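# Place bottles on ledges matching their cap colour

## Task

Put every bottle upright on the wall ledge whose label strip has the same colour as that bottle's cap, so that the bottle's entire base rests on that ledge.

## Robot and tools

Robot: two seven-joint arms, left_arm and right_arm, each with a two-finger gripper. They are mirror images of each other, and equal joint values give mirrored postures. A single number drives both fingers of a gripper together. Loose objects may now and then get a brief push from outside.

Frame: all positions and orientations use one scene frame. Its origin sits on the plane z = 0, directly under the midpoint between the two arm bases, which are 0.70 m higher. +z is up, +x is forward (the direction both arms face), and left_arm is on the +y side. These arm names do not match the sides of the camera images. Positions are in metres. Orientations are quaternions written w first (qw, qx, qy, qz). Reported hand poses can be off by a few centimetres, more so at long reach.

Gripper axes: the fingers point along the gripper's +z axis and close along its y axis. end_effector_position is the point between the pads when they are closed, just under 1 cm behind the tips. When the fingers close, the tips move about 17 mm further along +z, mostly while the pads are still more than 70 mm apart.

Row layout: a row is always 16 plain numbers, even if only one arm moves. The first 8 are for left_arm: x, y, z, qw, qx, qy, qz, opening. The last 8 are the same for right_arm. x, y, z and the quaternion are an absolute target for that gripper's end_effector_position and end_effector_quat_wxyz in the scene frame, not an offset. Opening runs from -1 (closed) to +1 (fully open, 0.145 m). It is a command, so 0 means half-closed. To leave a gripper as it is, resend its present value (see "Tool commands"). Going from fully open to closed takes at least about 0.5 s.

execute_actions(actions, cameras): actions is a list of actions. Each action is a list of at most 15 rows, and each row is applied for one control step of 1/30 s. If an action has fewer rows, its last row is held until 15 steps have passed. An empty list only returns the current state and images. An action is rejected for both arms if any target is more than 0.6 m from that gripper's current position along any of the gripper's own axes. A badly formed action, or a first action that fails this check against the last reported state, rejects the whole call. The per-step orientation is clipped to within 32 degrees of the measured orientation, so a single action may fall short. The arm then heads toward its "Hand target", and you send the remainder in a later call. To keep an orientation, repeat one fixed quaternion rather than copying the drifting measured one. For an idle arm that touches nothing, resend its last reported pose and the opening it should keep, every call. Large wrist turns can swing the elbow.

move(target, speed, blend, opening_speed, blocking, cameras): target is one 16-number row, or a list of up to 15 rows used as waypoints, all absolute poses as above. It has no 0.6 m limit. Each gripper follows a straight line from its Hand target. speed is in m/s, from 0.002 to 1.1, default 0.25, and turn rates are capped at twice that value in rad/s. You can give one value, or one per waypoint. blend is a corner-rounding radius in metres, one value or one per waypoint, default 0. opening_speed is the rate of the opening change in scale units per second, at least 0.2. With blocking=false the call returns after about 0.5 s while the move continues, and a new move replaces it. Paths do not avoid obstacles or the other arm. Faster moves lag and stray more, and they hit harder. The result ends with a move: line giving the outcome (done, off_target, moving, held, fault...) and any limits that acted (paced = the pose was clipped; held = steps were withheld). An arm not named in that line is done, meaning at rest within 3 mm and 2 degrees. done or off_target does not tell you whether there was contact. An opening change on a later waypoint is applied on arrival, after everything has come to rest.

wait(seconds): 0 to 10 s, holding the current commands. A running move keeps going. stop(): brakes the running move, and it needs stopping distance. zoom_image(camera, region): camera is cam_high or cam_low; region is [x0, y0, x1, y1] in image pixels from the top-left corner, at most 504x504. Both images are 896x504. read_manual(section): returns the licence texts only. finished_scene(scene): give the current scene number as an integer. It ends the scene and cannot be undone, and the goal must still hold once the robot lets go.

Results: the hand pose of each arm, Hand target, Tool commands, Joint positions (the last value is the finger opening in metres), grip_measured (the opening on the -1..1 scale), Joint velocities ("within noise" means at rest) and joint torques. Torques include gravity and carry an offset and noise. Torques 3 and 4 wrap around at ±28 N m. A call that ran actions also lists end_effector_position at some control steps.

Gripping: to hold an object, keep commanding an opening well below grip_measured; the lower the command, the harder the squeeze, up to about 10 N per pad. A fast close squeezes harder.

Avoid: dropping bottles or releasing them while they are still moving, knocking objects over or out of the work area, slams and hard pushes, and any contact between the two arms, including one gripper closing on the other's fingers. The clearance check does not guard gripper against gripper. Holding loads, reaching far out or pushing toward unreachable poses heats the motors. MOTOR HOT appears at 85 °C, and at 100 °C an OVER-TEMPERATURE FAULT stops the arm for 30 to 60 s or longer.

Each tool is called by a JSON object that holds its "method" and its "body".

## Session

{"method": "execute_actions", "body": {"actions": []}}

{"method": "zoom_image", "body": {"camera": "cam_high", "region": [420, 200, 700, 420]}}

{"method": "zoom_image", "body": {"camera": "cam_low", "region": [320, 130, 640, 400]}}

Scene clock: 0.00 s.
left_arm: end_effector_position=(+0.2239, +0.1828, +0.6144) grip_measured=+1.00 end_effector_quat_wxyz=(-0.319, +0.395, -0.515, +0.691) | right_arm: end_effector_position=(+0.4009, -0.1655, +0.3728) grip_measured=+1.00 end_effector_quat_wxyz=(+0.260, +0.265, +0.837, +0.401)
Joint positions: left_arm=[-1.106 0.942 0.535 2.339 -0.48 -0.199 -0.367 0.145] | right_arm=[0.583 0.619 -0.841 0.925 -1.182 -0.496 -0.047 0.145]
Joint velocities: within noise
Joint torques (N m): no reading
Motor temperatures (°C): left_arm=[21 21 22 20 21 23 21] | right_arm=[20 22 21 19 20 19 21]
Hand target: left_arm +0.2239, +0.1828, +0.6144; -0.319, +0.395, -0.515, +0.691 | right_arm +0.4009, -0.1655, +0.3728; +0.260, +0.265, +0.837, +0.401
Tool commands: left_gripper/opening=+1.0 right_gripper/opening=+1.0

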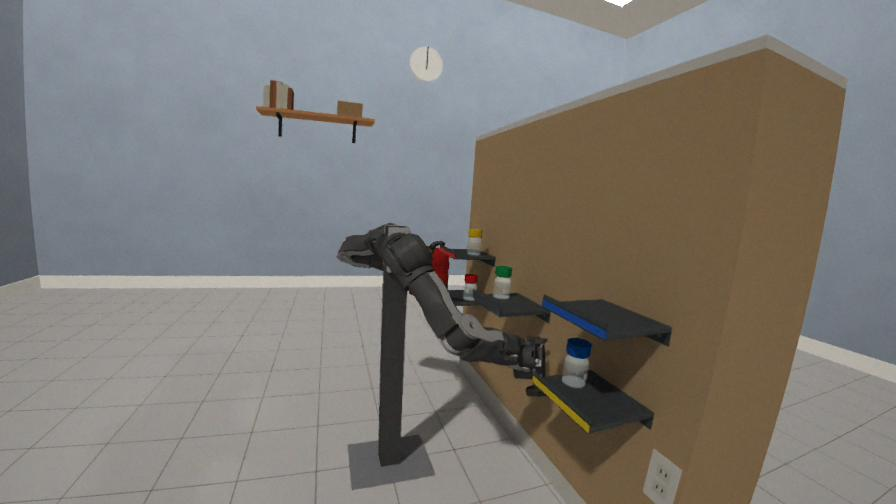

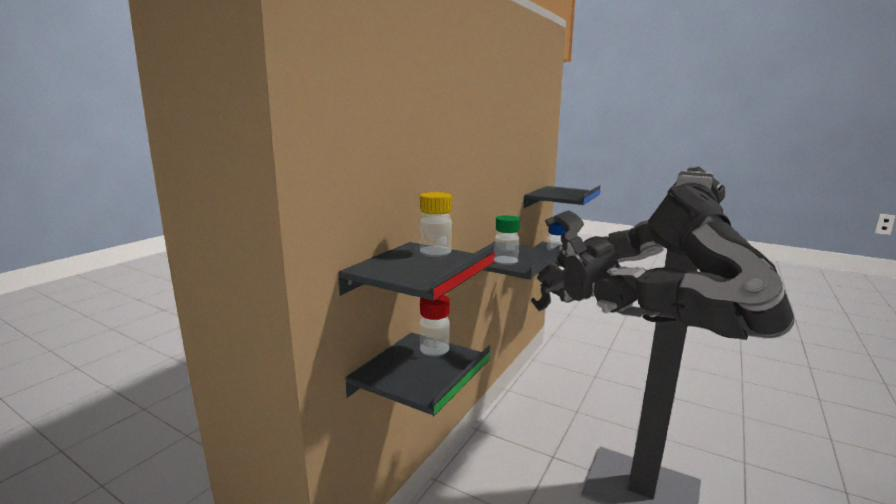

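Scaled by 1.800 from the camera's 896x504 image, which has a finer 1280x720 frame.

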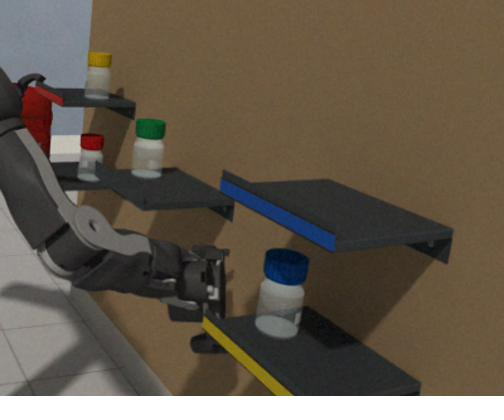

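Scaled by 1.575 from the camera's 896x504 image, which has a finer 1280x720 frame.

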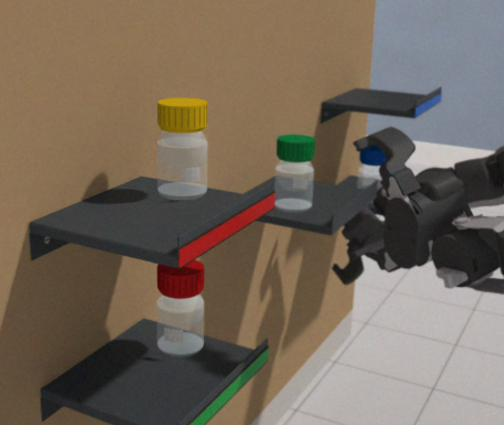

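{"method": "move", "body": {"target": [[0.24,0.19,0.55,-0.319,0.395,-0.515,0.691,0.5,0.28,-0.18,0.40,0.260,0.265,0.837,0.401,0.6],[0.25,0.18,0.46,0,0.7071,0,0.7071,0.5,0.27,-0.18,0.42,0,0.7071,0,0.7071,0.6],[0.34,0.16,0.42,0,0.7071,0,0.7071,0.5,0.34,-0.16,0.42,0,0.7071,0,0.7071,0.6]], "speed": 0.25, "opening_speed": 1.0}}

Scene clock: 51.13 s.
left_arm: end_effector_position=(+0.3406, +0.1602, +0.4223) grip_measured=+0.50 end_effector_quat_wxyz=(-0.001, +0.705, +0.002, +0.709) | right_arm: end_effector_position=(+0.3402, -0.1613, +0.4216) grip_measured=+0.60 end_effector_quat_wxyz=(+0.002, +0.705, -0.002, +0.709)
Joint positions: left_arm=[-0.057 0.386 -0.454 1.443 0.337 -0.344 -0.391 0.112] | right_arm=[-0.064 0.375 -0.436 1.439 0.326 -0.345 -0.377 0.119]
Joint velocities: within noise
Joint torques (N m): left_arm=[4.1 1.65 0.44 3.85 0.01 -0.7 0.23] | right_arm=[3.1 1.65 0.7 3.58 -0.02 -0.32 0.16]
Motor temperatures (°C): left_arm=[20 21 23 21 21 23 21] | right_arm=[22 23 22 20 20 19 21]
Hand target: left_arm +0.3399, +0.1599, +0.4199; +0.000, +0.707, +0.000, +0.707 | right_arm +0.3400, -0.1600, +0.4200; +0.000, +0.707, +0.000, +0.707
Off the commanded pose: left_arm 0.002 m, 0 deg | right_arm 0.002 m, 1 deg.
move: done

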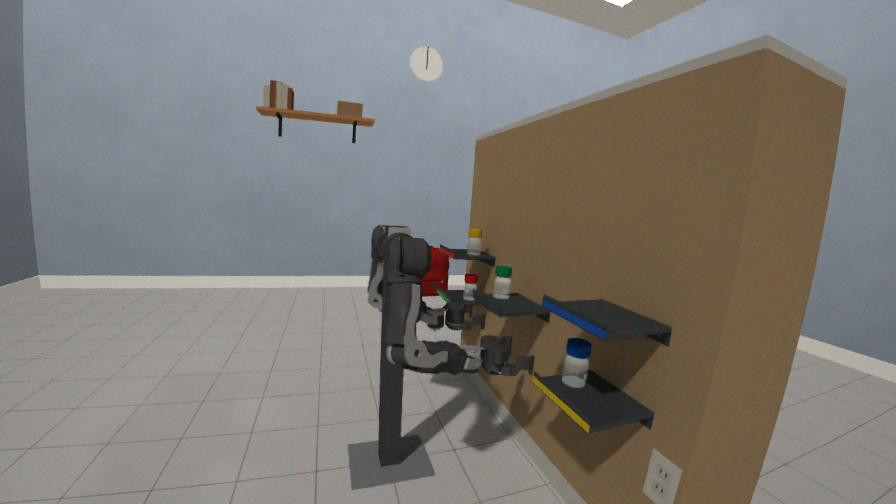

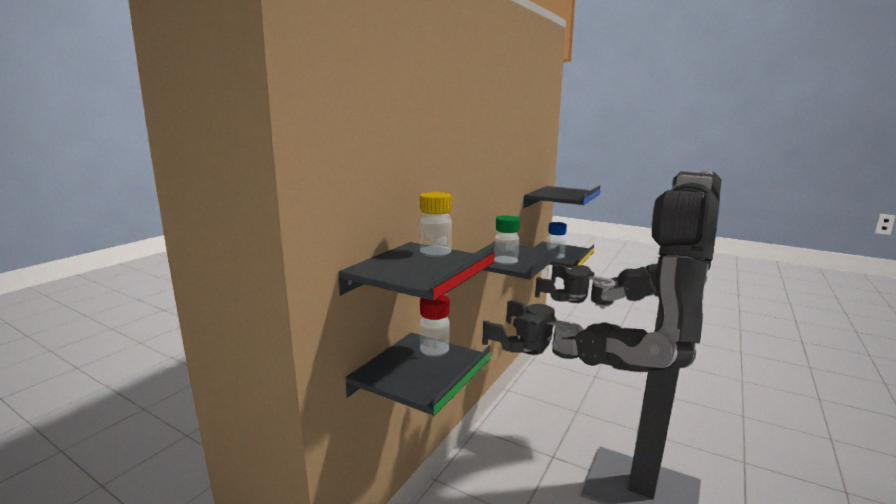

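{"method": "move", "body": {"target": [[0.25,0.20,0.55,-0.1228,0.6964,0.1228,0.6964,0.5,0.26,-0.25,0.47,0.1228,0.6964,-0.1228,0.6964,0.5],[0.25,0.27,0.67,-0.1228,0.6964,0.1228,0.6964,0.5,0.275,-0.315,0.50,0.1228,0.6964,-0.1228,0.6964,0.5],[0.30,0.313,0.70,-0.1228,0.6964,0.1228,0.6964,0.5,0.33,-0.341,0.50,0.1228,0.6964,-0.1228,0.6964,0.5]], "speed": [0.25,0.25,0.2], "blend": [0.04,0.02,0]}}

{"method": "zoom_image", "body": {"camera": "cam_high", "region": [420, 200, 620, 420]}}

{"method": "zoom_image", "body": {"camera": "cam_low", "region": [380, 150, 620, 310]}}

Scene clock: 71.00 s.
left_arm: end_effector_position=(+0.2999, +0.3133, +0.7013) grip_measured=+0.50 end_effector_quat_wxyz=(-0.122, +0.694, +0.123, +0.699) | right_arm: end_effector_position=(+0.3299, -0.3423, +0.5027) grip_measured=+0.50 end_effector_quat_wxyz=(+0.125, +0.693, -0.125, +0.699)
Joint positions: left_arm=[-0.031 0.913 0.448 2.292 1.235 0.689 -0.781 0.112] | right_arm=[-0.22 0.714 0.001 1.658 0.701 -0.163 -0.412 0.112]
Joint velocities: within noise
Joint torques (N m): left_arm=[3.76 5.1 1.2 2.09 -0.1 -0.4 -0.04] | right_arm=[2.44 5.24 2.03 2.93 -0.06 -0.3 0.18]
Motor temperatures (°C): left_arm=[21 21 22 22 21 24 21] | right_arm=[21 22 22 20 20 19 21]
Hand target: left_arm +0.3000, +0.3130, +0.7000; -0.123, +0.696, +0.123, +0.696 | right_arm +0.3300, -0.3410, +0.4999; +0.123, +0.696, -0.123, +0.696
Off the commanded pose: left_arm 0.001 m, 0 deg | right_arm 0.003 m, 1 deg.
move: done

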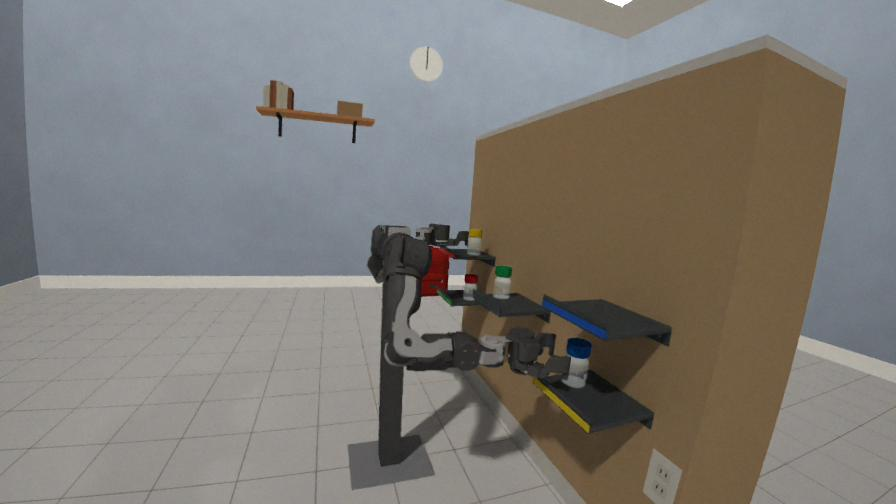

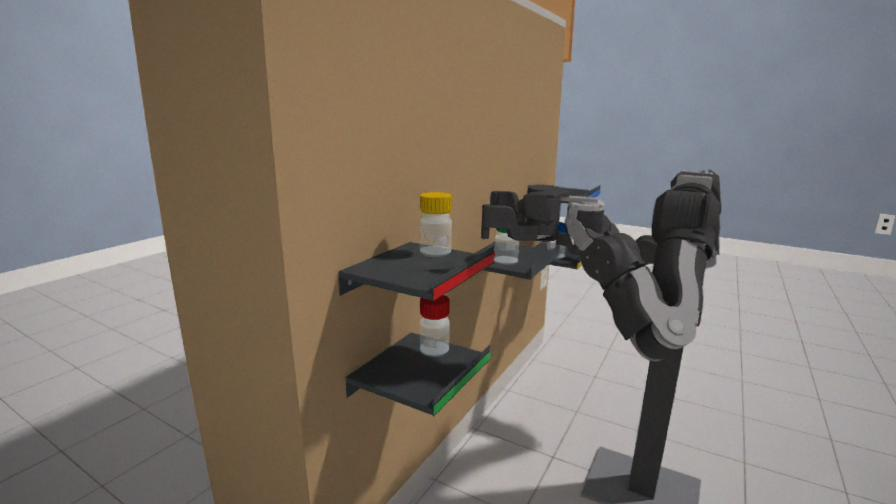

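Scaled by 2.291 from the camera's 896x504 image, which has a finer 1280x720 frame.

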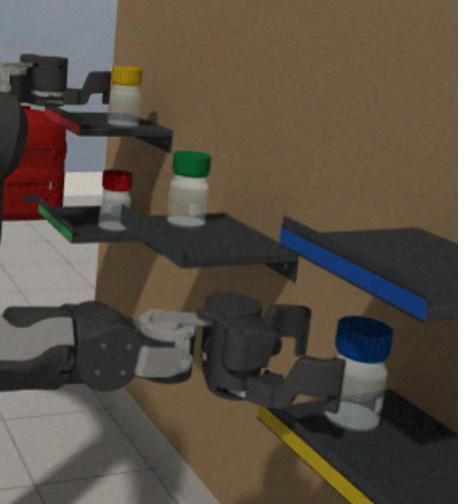

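Scaled by 2.100 from the camera's 896x504 image, which has a finer 1280x720 frame.

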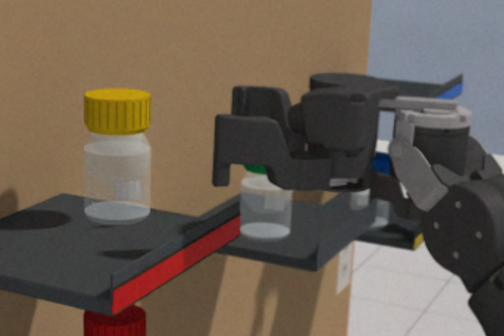

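{"method": "move", "body": {"target": [[0.387,0.345,0.70,-0.1228,0.6964,0.1228,0.6964,0.5,0.382,-0.361,0.498,0.1228,0.6964,-0.1228,0.6964,0.5]], "speed": 0.1}}

{"method": "zoom_image", "body": {"camera": "cam_high", "region": [420, 200, 620, 420]}}

{"method": "zoom_image", "body": {"camera": "cam_low", "region": [380, 150, 620, 310]}}

Scene clock: 83.43 s.
left_arm: end_effector_position=(+0.3860, +0.3465, +0.7018) grip_measured=+0.50 end_effector_quat_wxyz=(-0.125, +0.695, +0.125, +0.697) | right_arm: end_effector_position=(+0.3818, -0.3632, +0.5010) grip_measured=+0.50 end_effector_quat_wxyz=(+0.126, +0.693, -0.125, +0.699)
Joint positions: left_arm=[0.469 0.987 -0.045 1.808 1.107 0.547 -0.615 0.112] | right_arm=[0.09 0.705 -0.113 1.366 0.714 -0.146 -0.309 0.112]
Joint velocities: within noise
Joint torques (N m): left_arm=[6.55 4.76 1.72 2.15 -0.17 -0.59 0.23] | right_arm=[3.89 4.81 1.89 2.88 -0.01 -0.37 0.17]
Motor temperatures (°C): left_arm=[21 22 22 22 21 24 21] | right_arm=[21 23 22 20 20 19 21]
Hand target: left_arm +0.3870, +0.3451, +0.7000; -0.123, +0.696, +0.123, +0.696 | right_arm +0.3819, -0.3611, +0.4979; +0.123, +0.696, -0.123, +0.696
Off the commanded pose: left_arm 0.003 m, 0 deg | right_arm 0.004 m, 1 deg.
move: off_target (right_arm)

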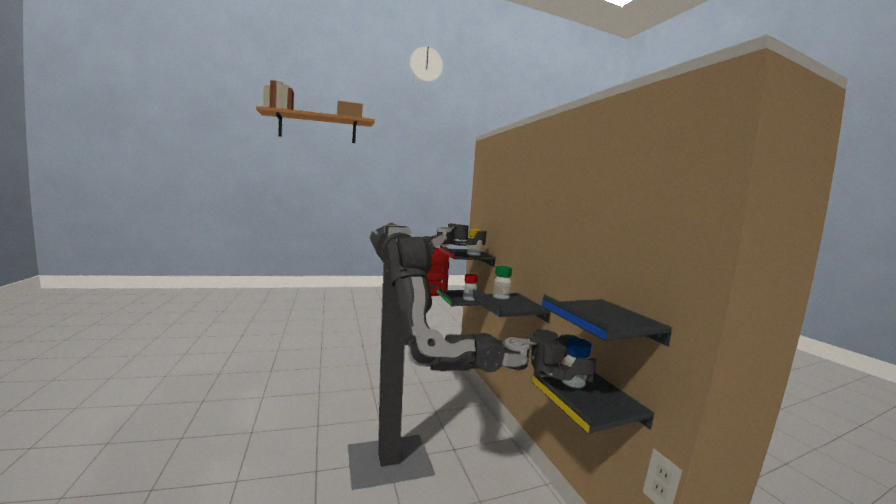

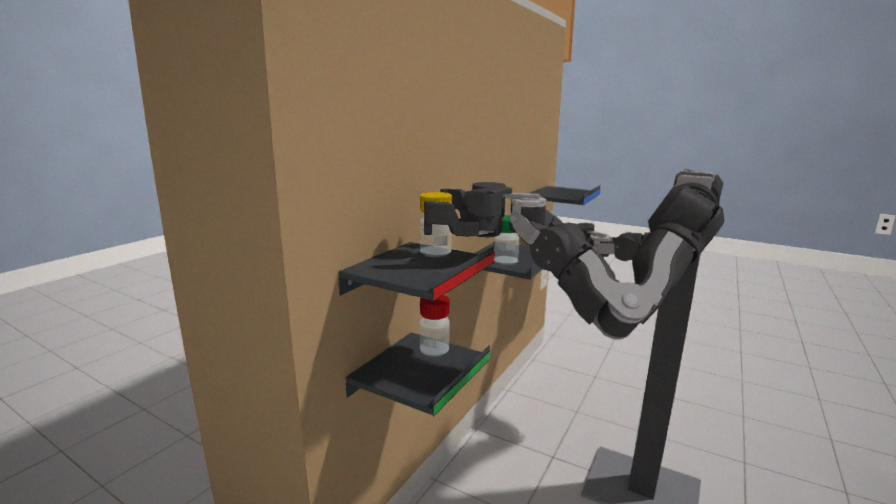

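Scaled by 2.291 from the camera's 896x504 image, which has a finer 1280x720 frame.

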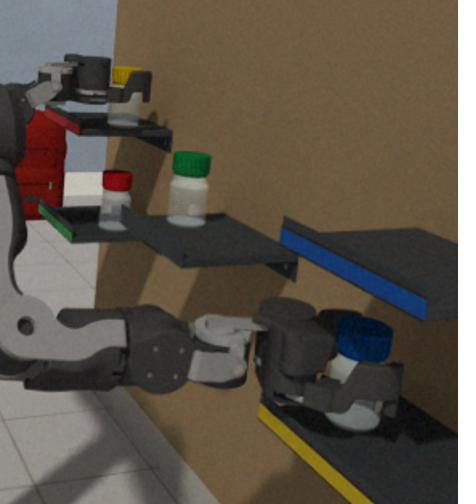

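Scaled by 2.100 from the camera's 896x504 image, which has a finer 1280x720 frame.

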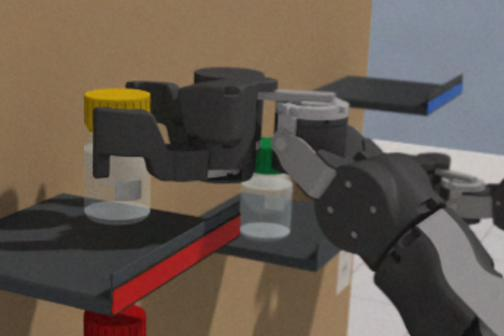

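{"method": "move", "body": {"target": [[0.387,0.345,0.70,-0.1228,0.6964,0.1228,0.6964,-0.55,0.382,-0.361,0.498,0.1228,0.6964,-0.1228,0.6964,-0.55]], "opening_speed": 0.8}}

{"method": "zoom_image", "body": {"camera": "cam_high", "region": [420, 200, 620, 420]}}

{"method": "zoom_image", "body": {"camera": "cam_low", "region": [380, 150, 620, 310]}}

Scene clock: 96.40 s.
left_arm: end_effector_position=(+0.3862, +0.3460, +0.7019) grip_measured=-0.26 end_effector_quat_wxyz=(-0.124, +0.695, +0.124, +0.698) | right_arm: end_effector_position=(+0.3820, -0.3625, +0.5007) grip_measured=-0.35 end_effector_quat_wxyz=(+0.125, +0.694, -0.124, +0.699)
Joint positions: left_arm=[0.469 0.987 -0.045 1.808 1.107 0.545 -0.612 0.056] | right_arm=[0.09 0.703 -0.113 1.366 0.714 -0.146 -0.306 0.049]
Joint velocities: within noise
Joint torques (N m): left_arm=[6.55 4.81 1.77 2.15 -0.17 -0.59 0.15] | right_arm=[4 4.84 2.1 2.88 -0.05 -0.37 0.1]
Motor temperatures (°C): left_arm=[22 22 23 21 21 24 21] | right_arm=[22 23 22 20 20 19 21]
Hand target: left_arm +0.3870, +0.3451, +0.7001; -0.123, +0.696, +0.123, +0.696 | right_arm +0.3819, -0.3610, +0.4979; +0.123, +0.696, -0.123, +0.696
Off the commanded pose: left_arm 0.002 m, 0 deg | right_arm 0.003 m, 0 deg.
move: done

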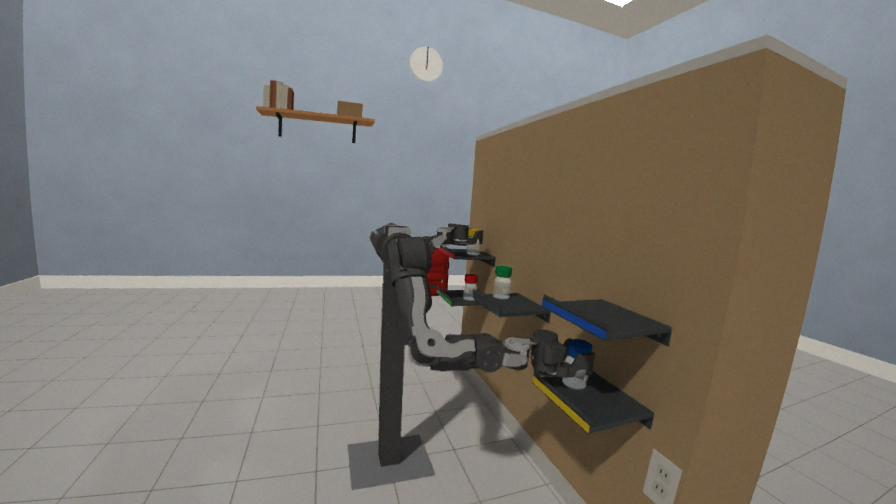

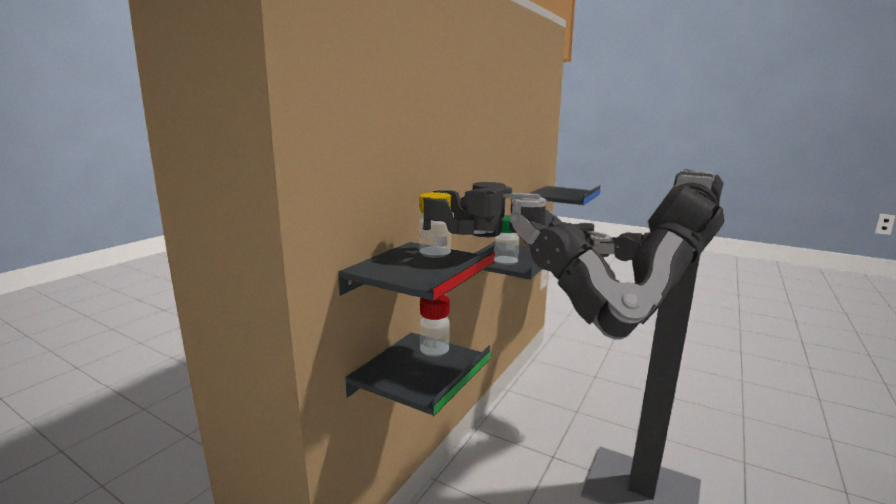

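Scaled by 2.291 from the camera's 896x504 image, which has a finer 1280x720 frame.

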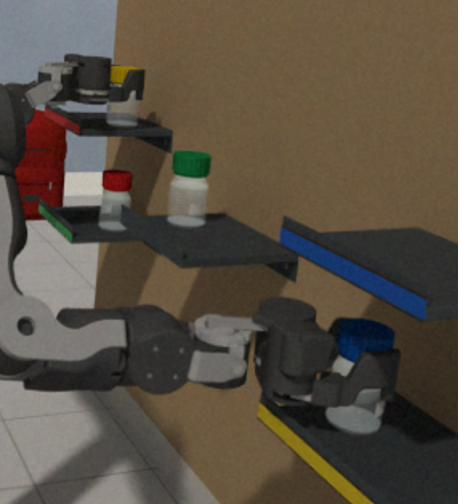

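Scaled by 2.100 from the camera's 896x504 image, which has a finer 1280x720 frame.

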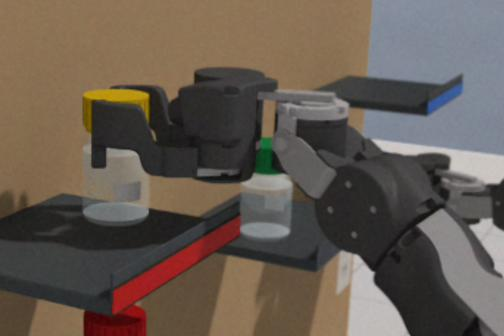

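{"method": "move", "body": {"target": [[0.387,0.345,0.74,-0.1228,0.6964,0.1228,0.6964,-0.55,0.382,-0.361,0.53,0.1228,0.6964,-0.1228,0.6964,-0.65],[0.27,0.302,0.74,-0.1228,0.6964,0.1228,0.6964,-0.55,0.255,-0.316,0.53,0.1228,0.6964,-0.1228,0.6964,-0.65],[0.25,0.15,0.70,0,0.7071,0,0.7071,-0.55,0.25,-0.315,0.65,0.1228,0.6964,-0.1228,0.6964,-0.65],[0.285,0.0,0.655,0.0923,0.7010,-0.0923,0.7010,-0.55,0.26,-0.325,0.735,0.1228,0.6964,-0.1228,0.6964,-0.65]], "speed": [0.08,0.18,0.2,0.2], "blend": [0.005,0.03,0.03,0]}}

{"method": "zoom_image", "body": {"camera": "cam_high", "region": [420, 180, 640, 400]}}

{"method": "zoom_image", "body": {"camera": "cam_low", "region": [440, 130, 640, 290]}}

Scene clock: 122.00 s.
left_arm: end_effector_position=(+0.2847, -0.0008, +0.6543) grip_measured=-0.28 end_effector_quat_wxyz=(+0.095, +0.702, -0.094, +0.700) | right_arm: end_effector_position=(+0.2600, -0.3246, +0.7355) grip_measured=-0.35 end_effector_quat_wxyz=(+0.123, +0.696, -0.121, +0.697)
Joint positions: left_arm=[0.46 0.178 -0.923 2.321 0.691 0.782 -1.103 0.055] | right_arm=[-0.27 1.014 0.904 2.382 1.559 0.774 -0.82 0.049]
Joint velocities: left_arm=[0.033 0.033 -0.022 0.002 0.022 -0.066 0.037 -0.049] | right_arm=[within noise]
Joint torques (N m): left_arm=[5.16 -1.65 0.69 3.26 -0.31 -0.34 -0.02] | right_arm=[2.07 4.84 1.73 0.61 -0.18 -0.32 -0.15]
Motor temperatures (°C): left_arm=[23 22 23 21 21 24 21] | right_arm=[22 23 22 20 20 20 21]
Hand target: left_arm +0.2850, +0.0000, +0.6550; +0.092, +0.701, -0.092, +0.701 | right_arm +0.2600, -0.3250, +0.7350; +0.123, +0.696, -0.123, +0.697
Off the commanded pose: left_arm 0.001 m, 0 deg | right_arm 0.001 m, 0 deg.
joint sent to its limit (right arm) — joint 5 (forearm roll), upper limit. The joint targets still meet the commanded pose.
move: done; limits=paced

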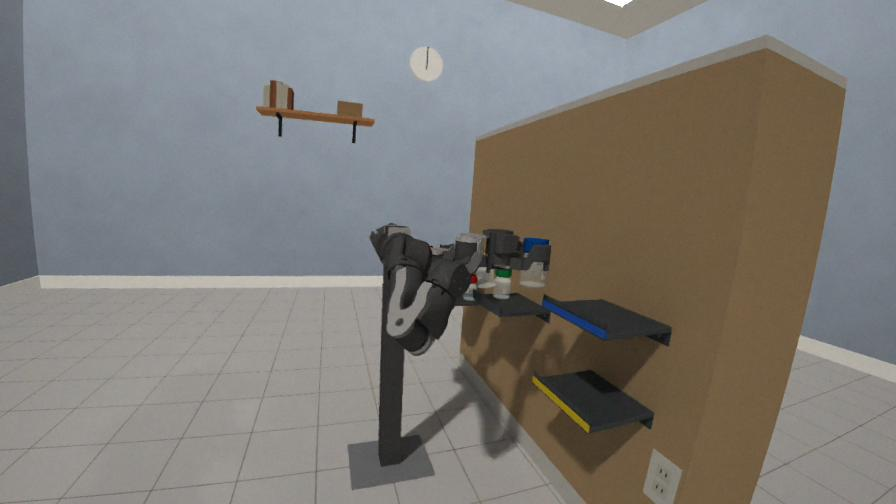

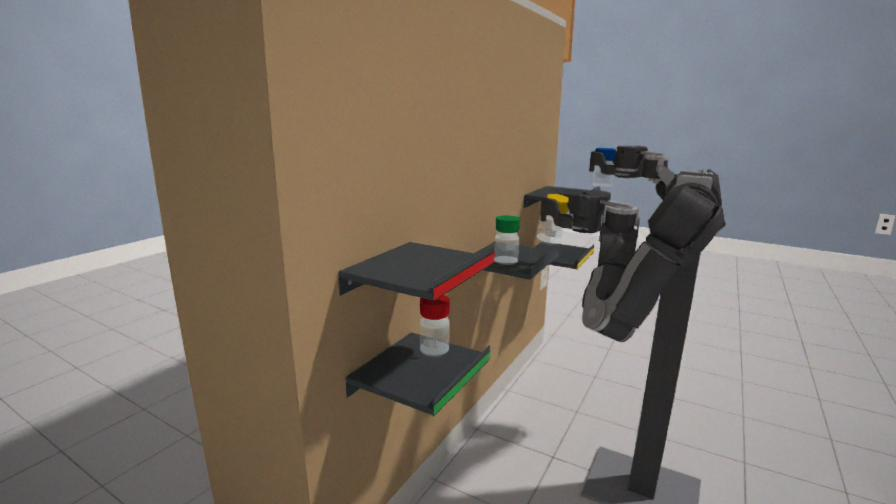

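Scaled by 2.291 from the camera's 896x504 image, which has a finer 1280x720 frame.

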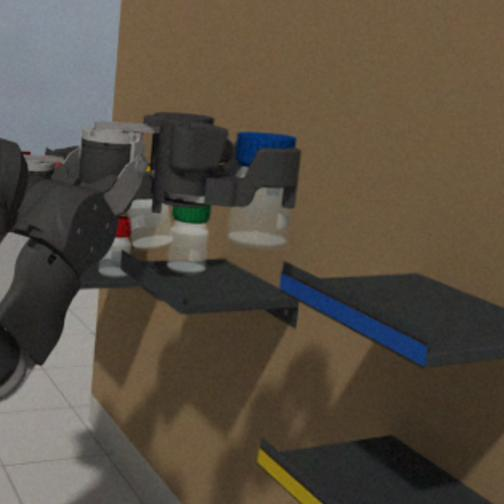

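Scaled by 2.520 from the camera's 896x504 image, which has a finer 1280x720 frame.

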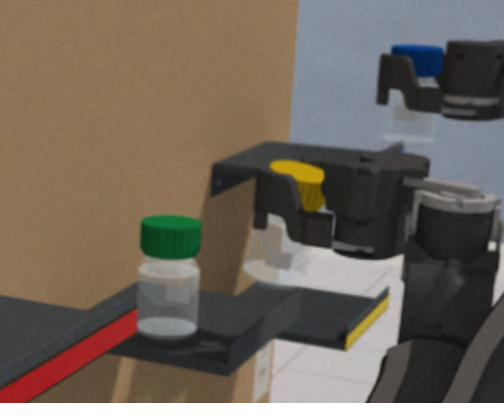

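{"method": "wait", "body": {"seconds": 0.2}}

{"method": "zoom_image", "body": {"camera": "cam_low", "region": [440, 130, 640, 290]}}

{"method": "zoom_image", "body": {"camera": "cam_high", "region": [460, 200, 580, 320]}}

Scene clock: 130.33 s.
left_arm: end_effector_position=(+0.2848, -0.0005, +0.6541) grip_measured=-0.28 end_effector_quat_wxyz=(+0.094, +0.702, -0.093, +0.699) | right_arm: end_effector_position=(+0.2600, -0.3246, +0.7355) grip_measured=-0.35 end_effector_quat_wxyz=(+0.123, +0.696, -0.120, +0.697)
Joint positions: left_arm=[0.46 0.178 -0.923 2.321 0.692 0.782 -1.105 0.055] | right_arm=[-0.27 1.014 0.904 2.382 1.559 0.774 -0.82 0.049]
Joint velocities: left_arm=[-0.011 -0.099 -0.007 -0.002 0.022 -0.007 -0.007 -0.119] | right_arm=[within noise]
Joint torques (N m): left_arm=[5.37 -1.46 0.77 3.38 -0.35 -0.35 0.06] | right_arm=[2.1 4.84 1.7 0.54 -0.18 -0.31 -0.15]
Motor temperatures (°C): left_arm=[23 22 23 21 22 24 21] | right_arm=[21 23 22 20 20 20 21]
Hand target: left_arm +0.2850, +0.0000, +0.6550; +0.092, +0.701, -0.092, +0.701 | right_arm +0.2600, -0.3250, +0.7350; +0.123, +0.696, -0.123, +0.696
Tool commands: left_gripper/opening=-0.55 right_gripper/opening=-0.65
Off the commanded pose: left_arm 0.001 m, 0 deg | right_arm 0.001 m, 0 deg.
wait: 0.20 s; at rest from the start

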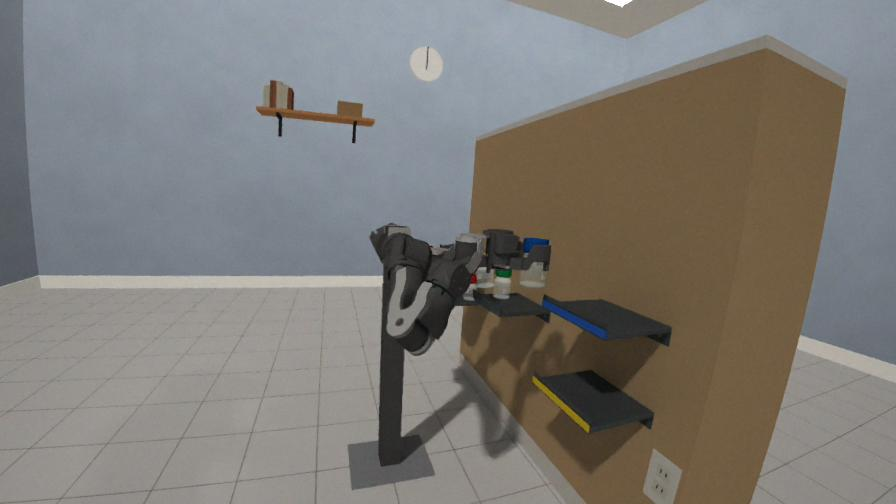

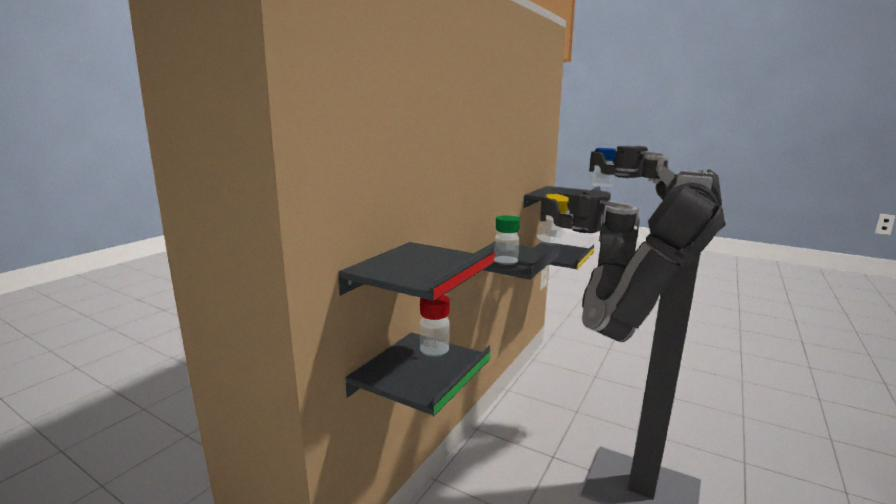

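Scaled by 2.520 from the camera's 896x504 image, which has a finer 1280x720 frame.

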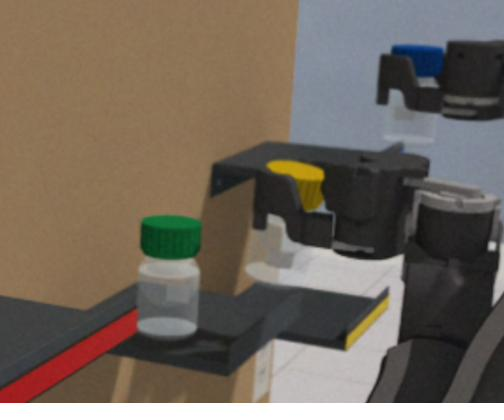

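Scaled by 4.200 from the camera's 896x504 image, which has a finer 1280x720 frame.

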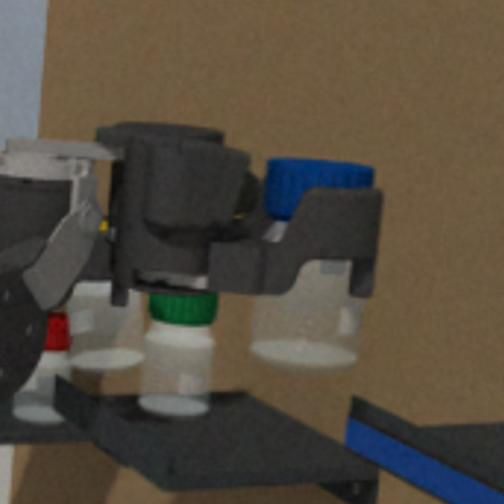

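{"method": "move", "body": {"target": [[0.32,-0.035,0.668,0.0786,0.792,-0.1043,0.597,-0.65,0.32,-0.352,0.735,0.1228,0.6964,-0.1228,0.6964,-0.65],[0.335,-0.04,0.665,0.0786,0.792,-0.1043,0.597,-0.65,0.383,-0.378,0.73,0.1228,0.6964,-0.1228,0.6964,-0.65]], "speed": 0.12, "opening_speed": 0.5}}

{"method": "zoom_image", "body": {"camera": "cam_low", "region": [440, 130, 640, 290]}}

{"method": "zoom_image", "body": {"camera": "cam_high", "region": [460, 200, 680, 360]}}

Scene clock: 157.47 s.
left_arm: end_effector_position=(+0.3343, -0.0402, +0.6640) grip_measured=-0.26 end_effector_quat_wxyz=(+0.079, +0.793, -0.105, +0.595) | right_arm: end_effector_position=(+0.3836, -0.3771, +0.7259) grip_measured=-0.44 end_effector_quat_wxyz=(+0.122, +0.702, -0.121, +0.691)
Joint positions: left_arm=[0.939 0.04 -0.927 1.981 1.459 0.773 -1.533 0.056] | right_arm=[0.603 1.285 -0.248 1.706 1.379 0.408 -0.564 0.042]
Joint velocities: within noise
Joint torques (N m): left_arm=[8.27 -1.33 1.88 2.1 -0.46 -0.17 0.24] | right_arm=[5 6 5.24 1.25 -0.32 -0.63 -0.03]
Motor temperatures (°C): left_arm=[23 22 23 21 22 24 21] | right_arm=[21 24 22 20 20 20 21]
Hand target: left_arm +0.3350, -0.0400, +0.6651; +0.079, +0.792, -0.104, +0.597 | right_arm +0.3830, -0.3780, +0.7300; +0.123, +0.696, -0.123, +0.696
Off the commanded pose: left_arm 0.001 m, 0 deg | right_arm 0.004 m, 1 deg.
move: off_target (right_arm)

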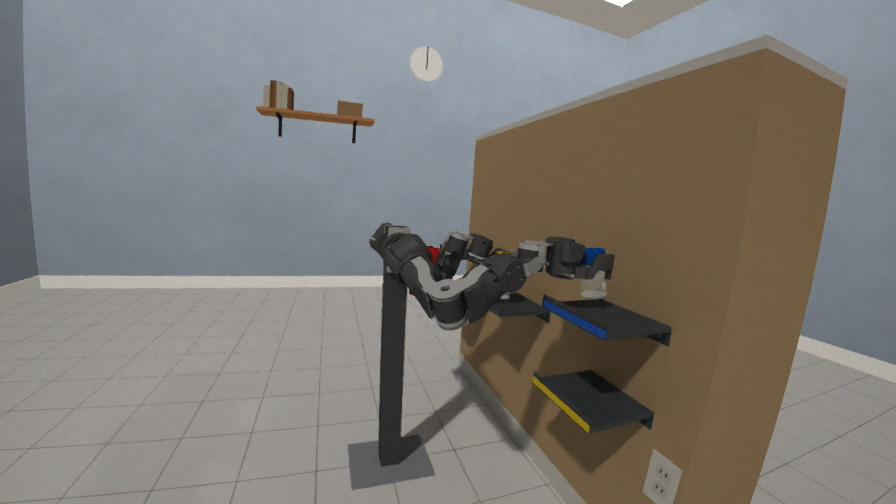

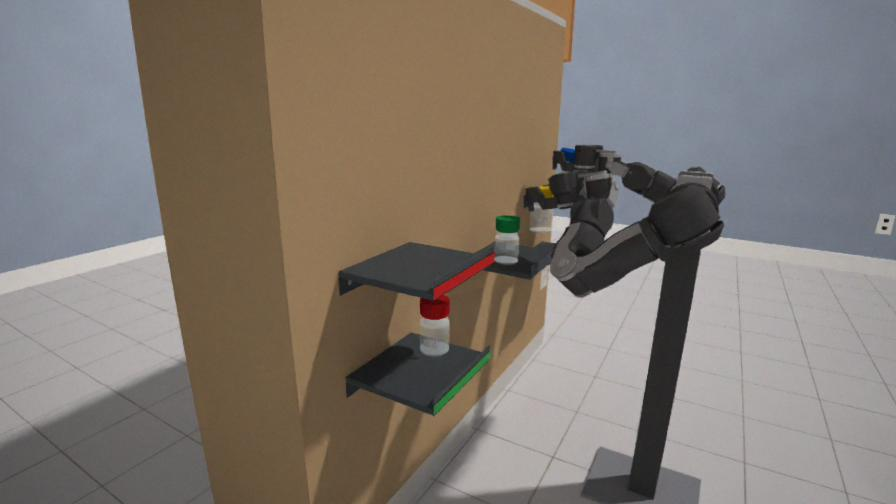

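Scaled by 2.520 from the camera's 896x504 image, which has a finer 1280x720 frame.

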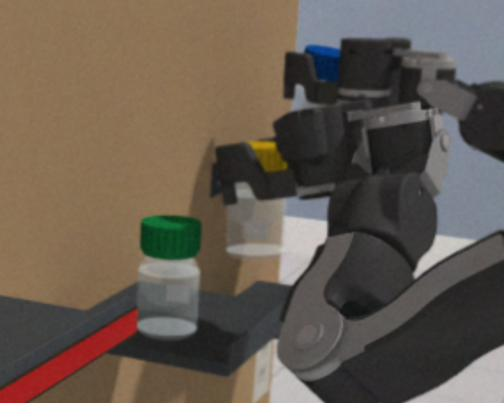

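Scaled by 2.291 from the camera's 896x504 image, which has a finer 1280x720 frame.

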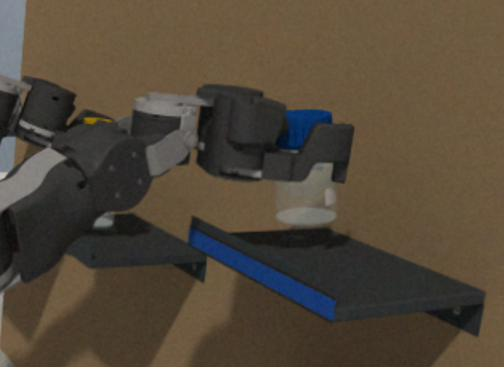

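{"method": "move", "body": {"target": [[0.386,-0.054,0.645,0.0786,0.792,-0.1043,0.597,-0.65,0.383,-0.378,0.705,0.1228,0.6964,-0.1228,0.6964,-0.65],[0.386,-0.054,0.62,0.0786,0.792,-0.1043,0.597,-0.65,0.383,-0.378,0.695,0.1228,0.6964,-0.1228,0.6964,-0.65]], "speed": [0.1,0.04]}}

{"method": "zoom_image", "body": {"camera": "cam_low", "region": [440, 130, 640, 290]}}

{"method": "zoom_image", "body": {"camera": "cam_high", "region": [460, 200, 680, 360]}}

Scene clock: 175.40 s.
left_arm: end_effector_position=(+0.3856, -0.0540, +0.6207) grip_measured=-0.26 end_effector_quat_wxyz=(+0.079, +0.793, -0.104, +0.596) | right_arm: end_effector_position=(+0.3829, -0.3787, +0.6951) grip_measured=-0.45 end_effector_quat_wxyz=(+0.124, +0.696, -0.125, +0.696)
Joint positions: left_arm=[0.97 0.092 -1.046 1.69 1.25 0.576 -1.171 0.056] | right_arm=[0.438 1.307 -0.242 1.717 1.361 0.237 -0.564 0.042]
Joint velocities: within noise
Joint torques (N m): left_arm=[8.53 -1.17 1.87 2.62 -0.49 -0.47 0.23] | right_arm=[3.6 6.79 4.6 1.4 -0.21 -0.5 0.15]
Motor temperatures (°C): left_arm=[25 21 23 21 22 24 21] | right_arm=[22 24 23 19 20 20 21]
Hand target: left_arm +0.3861, -0.0539, +0.6200; +0.078, +0.792, -0.104, +0.597 | right_arm +0.3830, -0.3780, +0.6951; +0.123, +0.696, -0.123, +0.696
Off the commanded pose: left_arm 0.001 m, 0 deg | right_arm 0.001 m, 0 deg.
move: done

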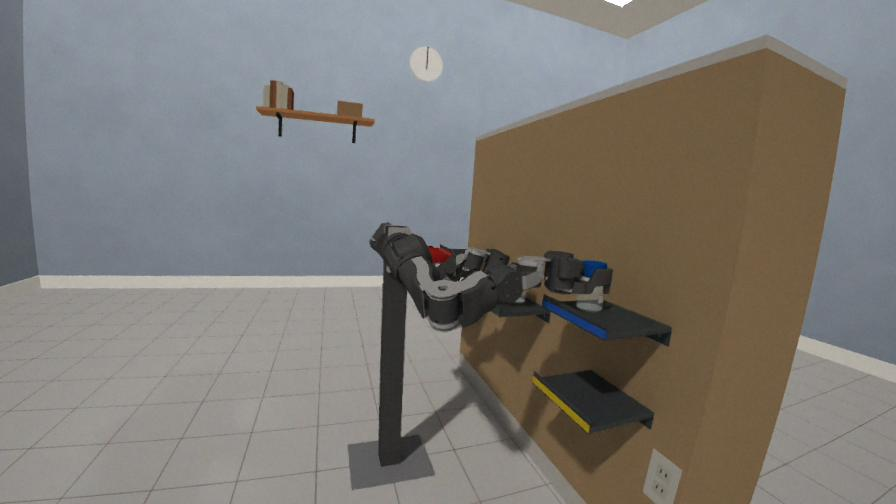

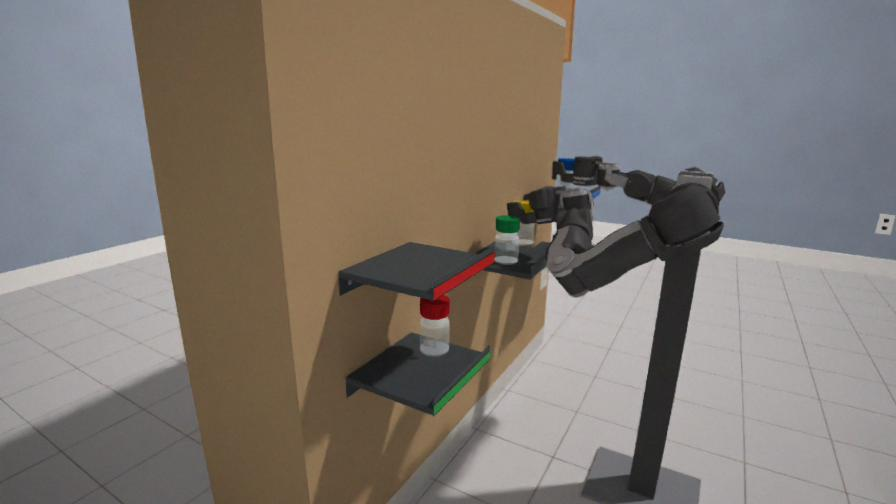

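Scaled by 2.520 from the camera's 896x504 image, which has a finer 1280x720 frame.

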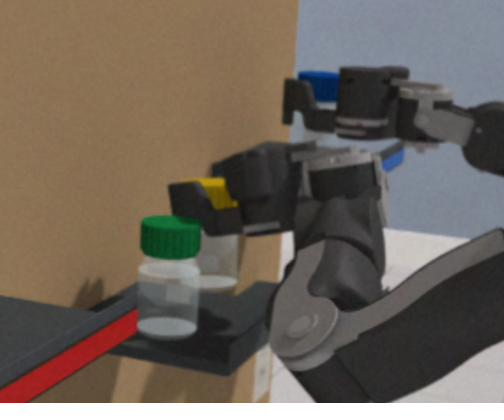

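Scaled by 2.291 from the camera's 896x504 image, which has a finer 1280x720 frame.

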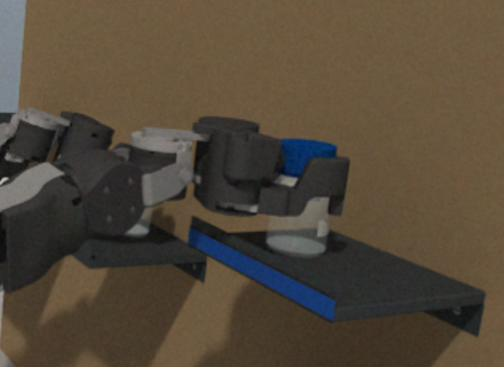

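{"method": "move", "body": {"target": [0.386,-0.054,0.608,0.0786,0.792,-0.1043,0.597,-0.65,0.383,-0.378,0.689,0.1228,0.6964,-0.1228,0.6964,-0.65], "speed": 0.025, "cameras": []}}

{"method": "move", "body": {"target": [0.386,-0.054,0.602,0.0786,0.792,-0.1043,0.597,-0.65,0.383,-0.378,0.685,0.1228,0.6964,-0.1228,0.6964,-0.65], "speed": 0.025}}

{"method": "zoom_image", "body": {"camera": "cam_low", "region": [440, 130, 640, 290]}}

{"method": "zoom_image", "body": {"camera": "cam_high", "region": [460, 200, 680, 360]}}

Scene clock: 183.13 s.
left_arm: end_effector_position=(+0.3856, -0.0541, +0.6090) grip_measured=-0.26 end_effector_quat_wxyz=(+0.079, +0.792, -0.104, +0.596) | right_arm: end_effector_position=(+0.3827, -0.3788, +0.6938) grip_measured=-0.45 end_effector_quat_wxyz=(+0.125, +0.690, -0.124, +0.702)
Joint positions: left_arm=[0.952 0.107 -1.078 1.681 1.226 0.535 -1.149 0.056] | right_arm=[0.418 1.309 -0.242 1.718 1.349 0.202 -0.561 0.042]
Joint velocities: within noise
Joint torques (N m): left_arm=[8.32 -1.15 1.83 2.63 -0.49 -0.48 0.24] | right_arm=[3.02 6.58 3.92 1.18 0.01 -0.22 0.08]
Motor temperatures (°C): left_arm=[25 21 23 21 22 24 21] | right_arm=[22 24 23 19 20 20 21]
Hand target: left_arm +0.3861, -0.0539, +0.6080; +0.078, +0.792, -0.104, +0.597 | right_arm +0.3830, -0.3781, +0.6891; +0.123, +0.696, -0.123, +0.696
Off the commanded pose: left_arm 0.001 m, 0 deg | right_arm 0.005 m, 1 deg.
move: off_target (right_arm)
No camera images: "cameras" was empty.

Scene clock: 183.90 s.
left_arm: end_effector_position=(+0.3855, -0.0543, +0.6034) grip_measured=-0.26 end_effector_quat_wxyz=(+0.079, +0.792, -0.104, +0.596) | right_arm: end_effector_position=(+0.3824, -0.3787, +0.6927) grip_measured=-0.56 end_effector_quat_wxyz=(+0.126, +0.686, -0.122, +0.706)
Joint positions: left_arm=[0.946 0.115 -1.096 1.676 1.218 0.511 -1.139 0.056] | right_arm=[0.404 1.311 -0.242 1.719 1.341 0.179 -0.559 0.033]
Joint velocities: within noise
Joint torques (N m): left_arm=[8.16 -1.07 1.84 2.61 -0.48 -0.5 0.23] | right_arm=[2.76 6.11 3.4 0.99 0.15 -0.05 0.03]
Motor temperatures (°C): left_arm=[25 21 23 21 22 24 21] | right_arm=[22 24 23 19 20 20 21]
Hand target: left_arm +0.3860, -0.0540, +0.6020; +0.079, +0.792, -0.104, +0.597 | right_arm +0.3829, -0.3780, +0.6852; +0.123, +0.696, -0.123, +0.697
Off the commanded pose: left_arm 0.002 m, 0 deg | right_arm 0.008 m, 2 deg.
move: off_target (right_arm)

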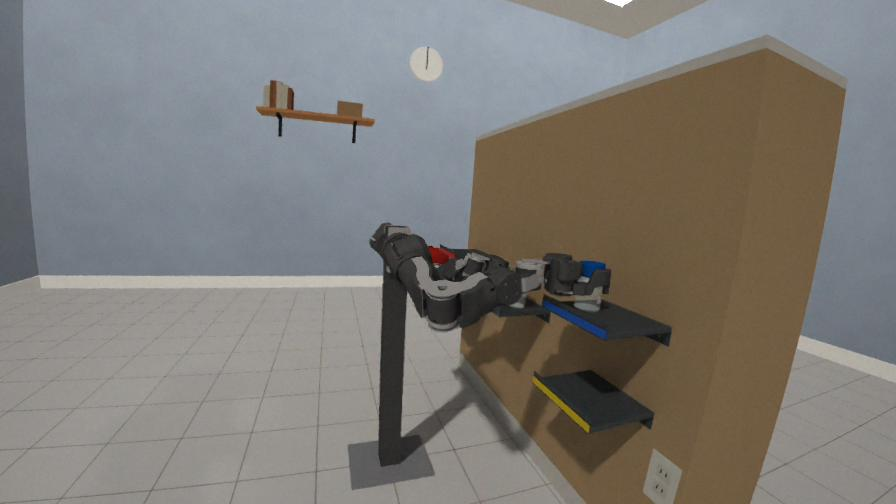

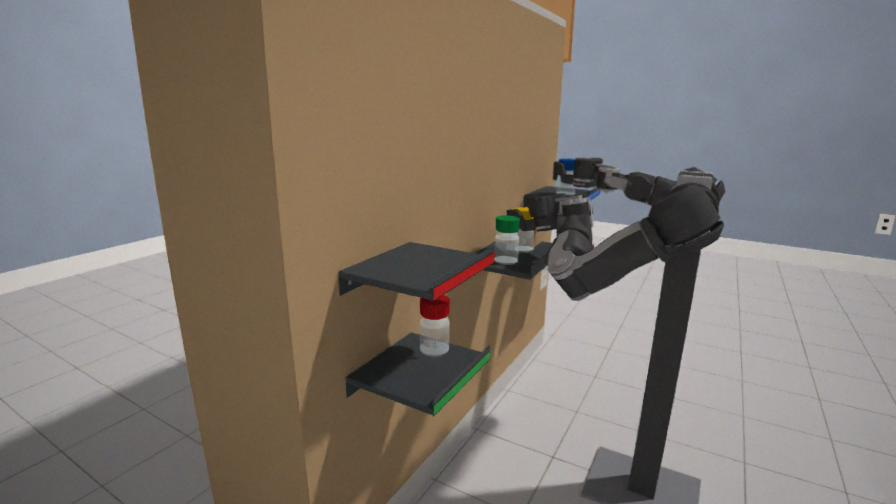

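Scaled by 2.520 from the camera's 896x504 image, which has a finer 1280x720 frame.

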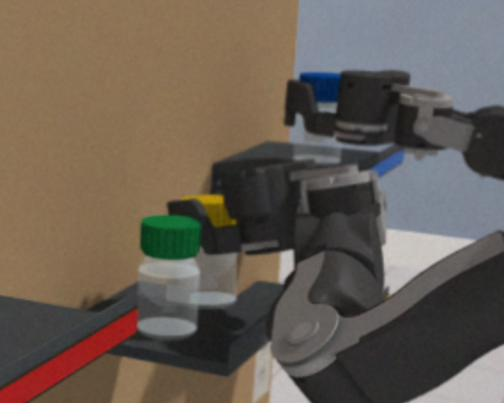

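Scaled by 2.291 from the camera's 896x504 image, which has a finer 1280x720 frame.

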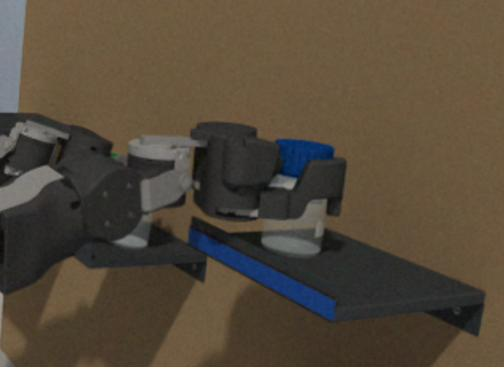

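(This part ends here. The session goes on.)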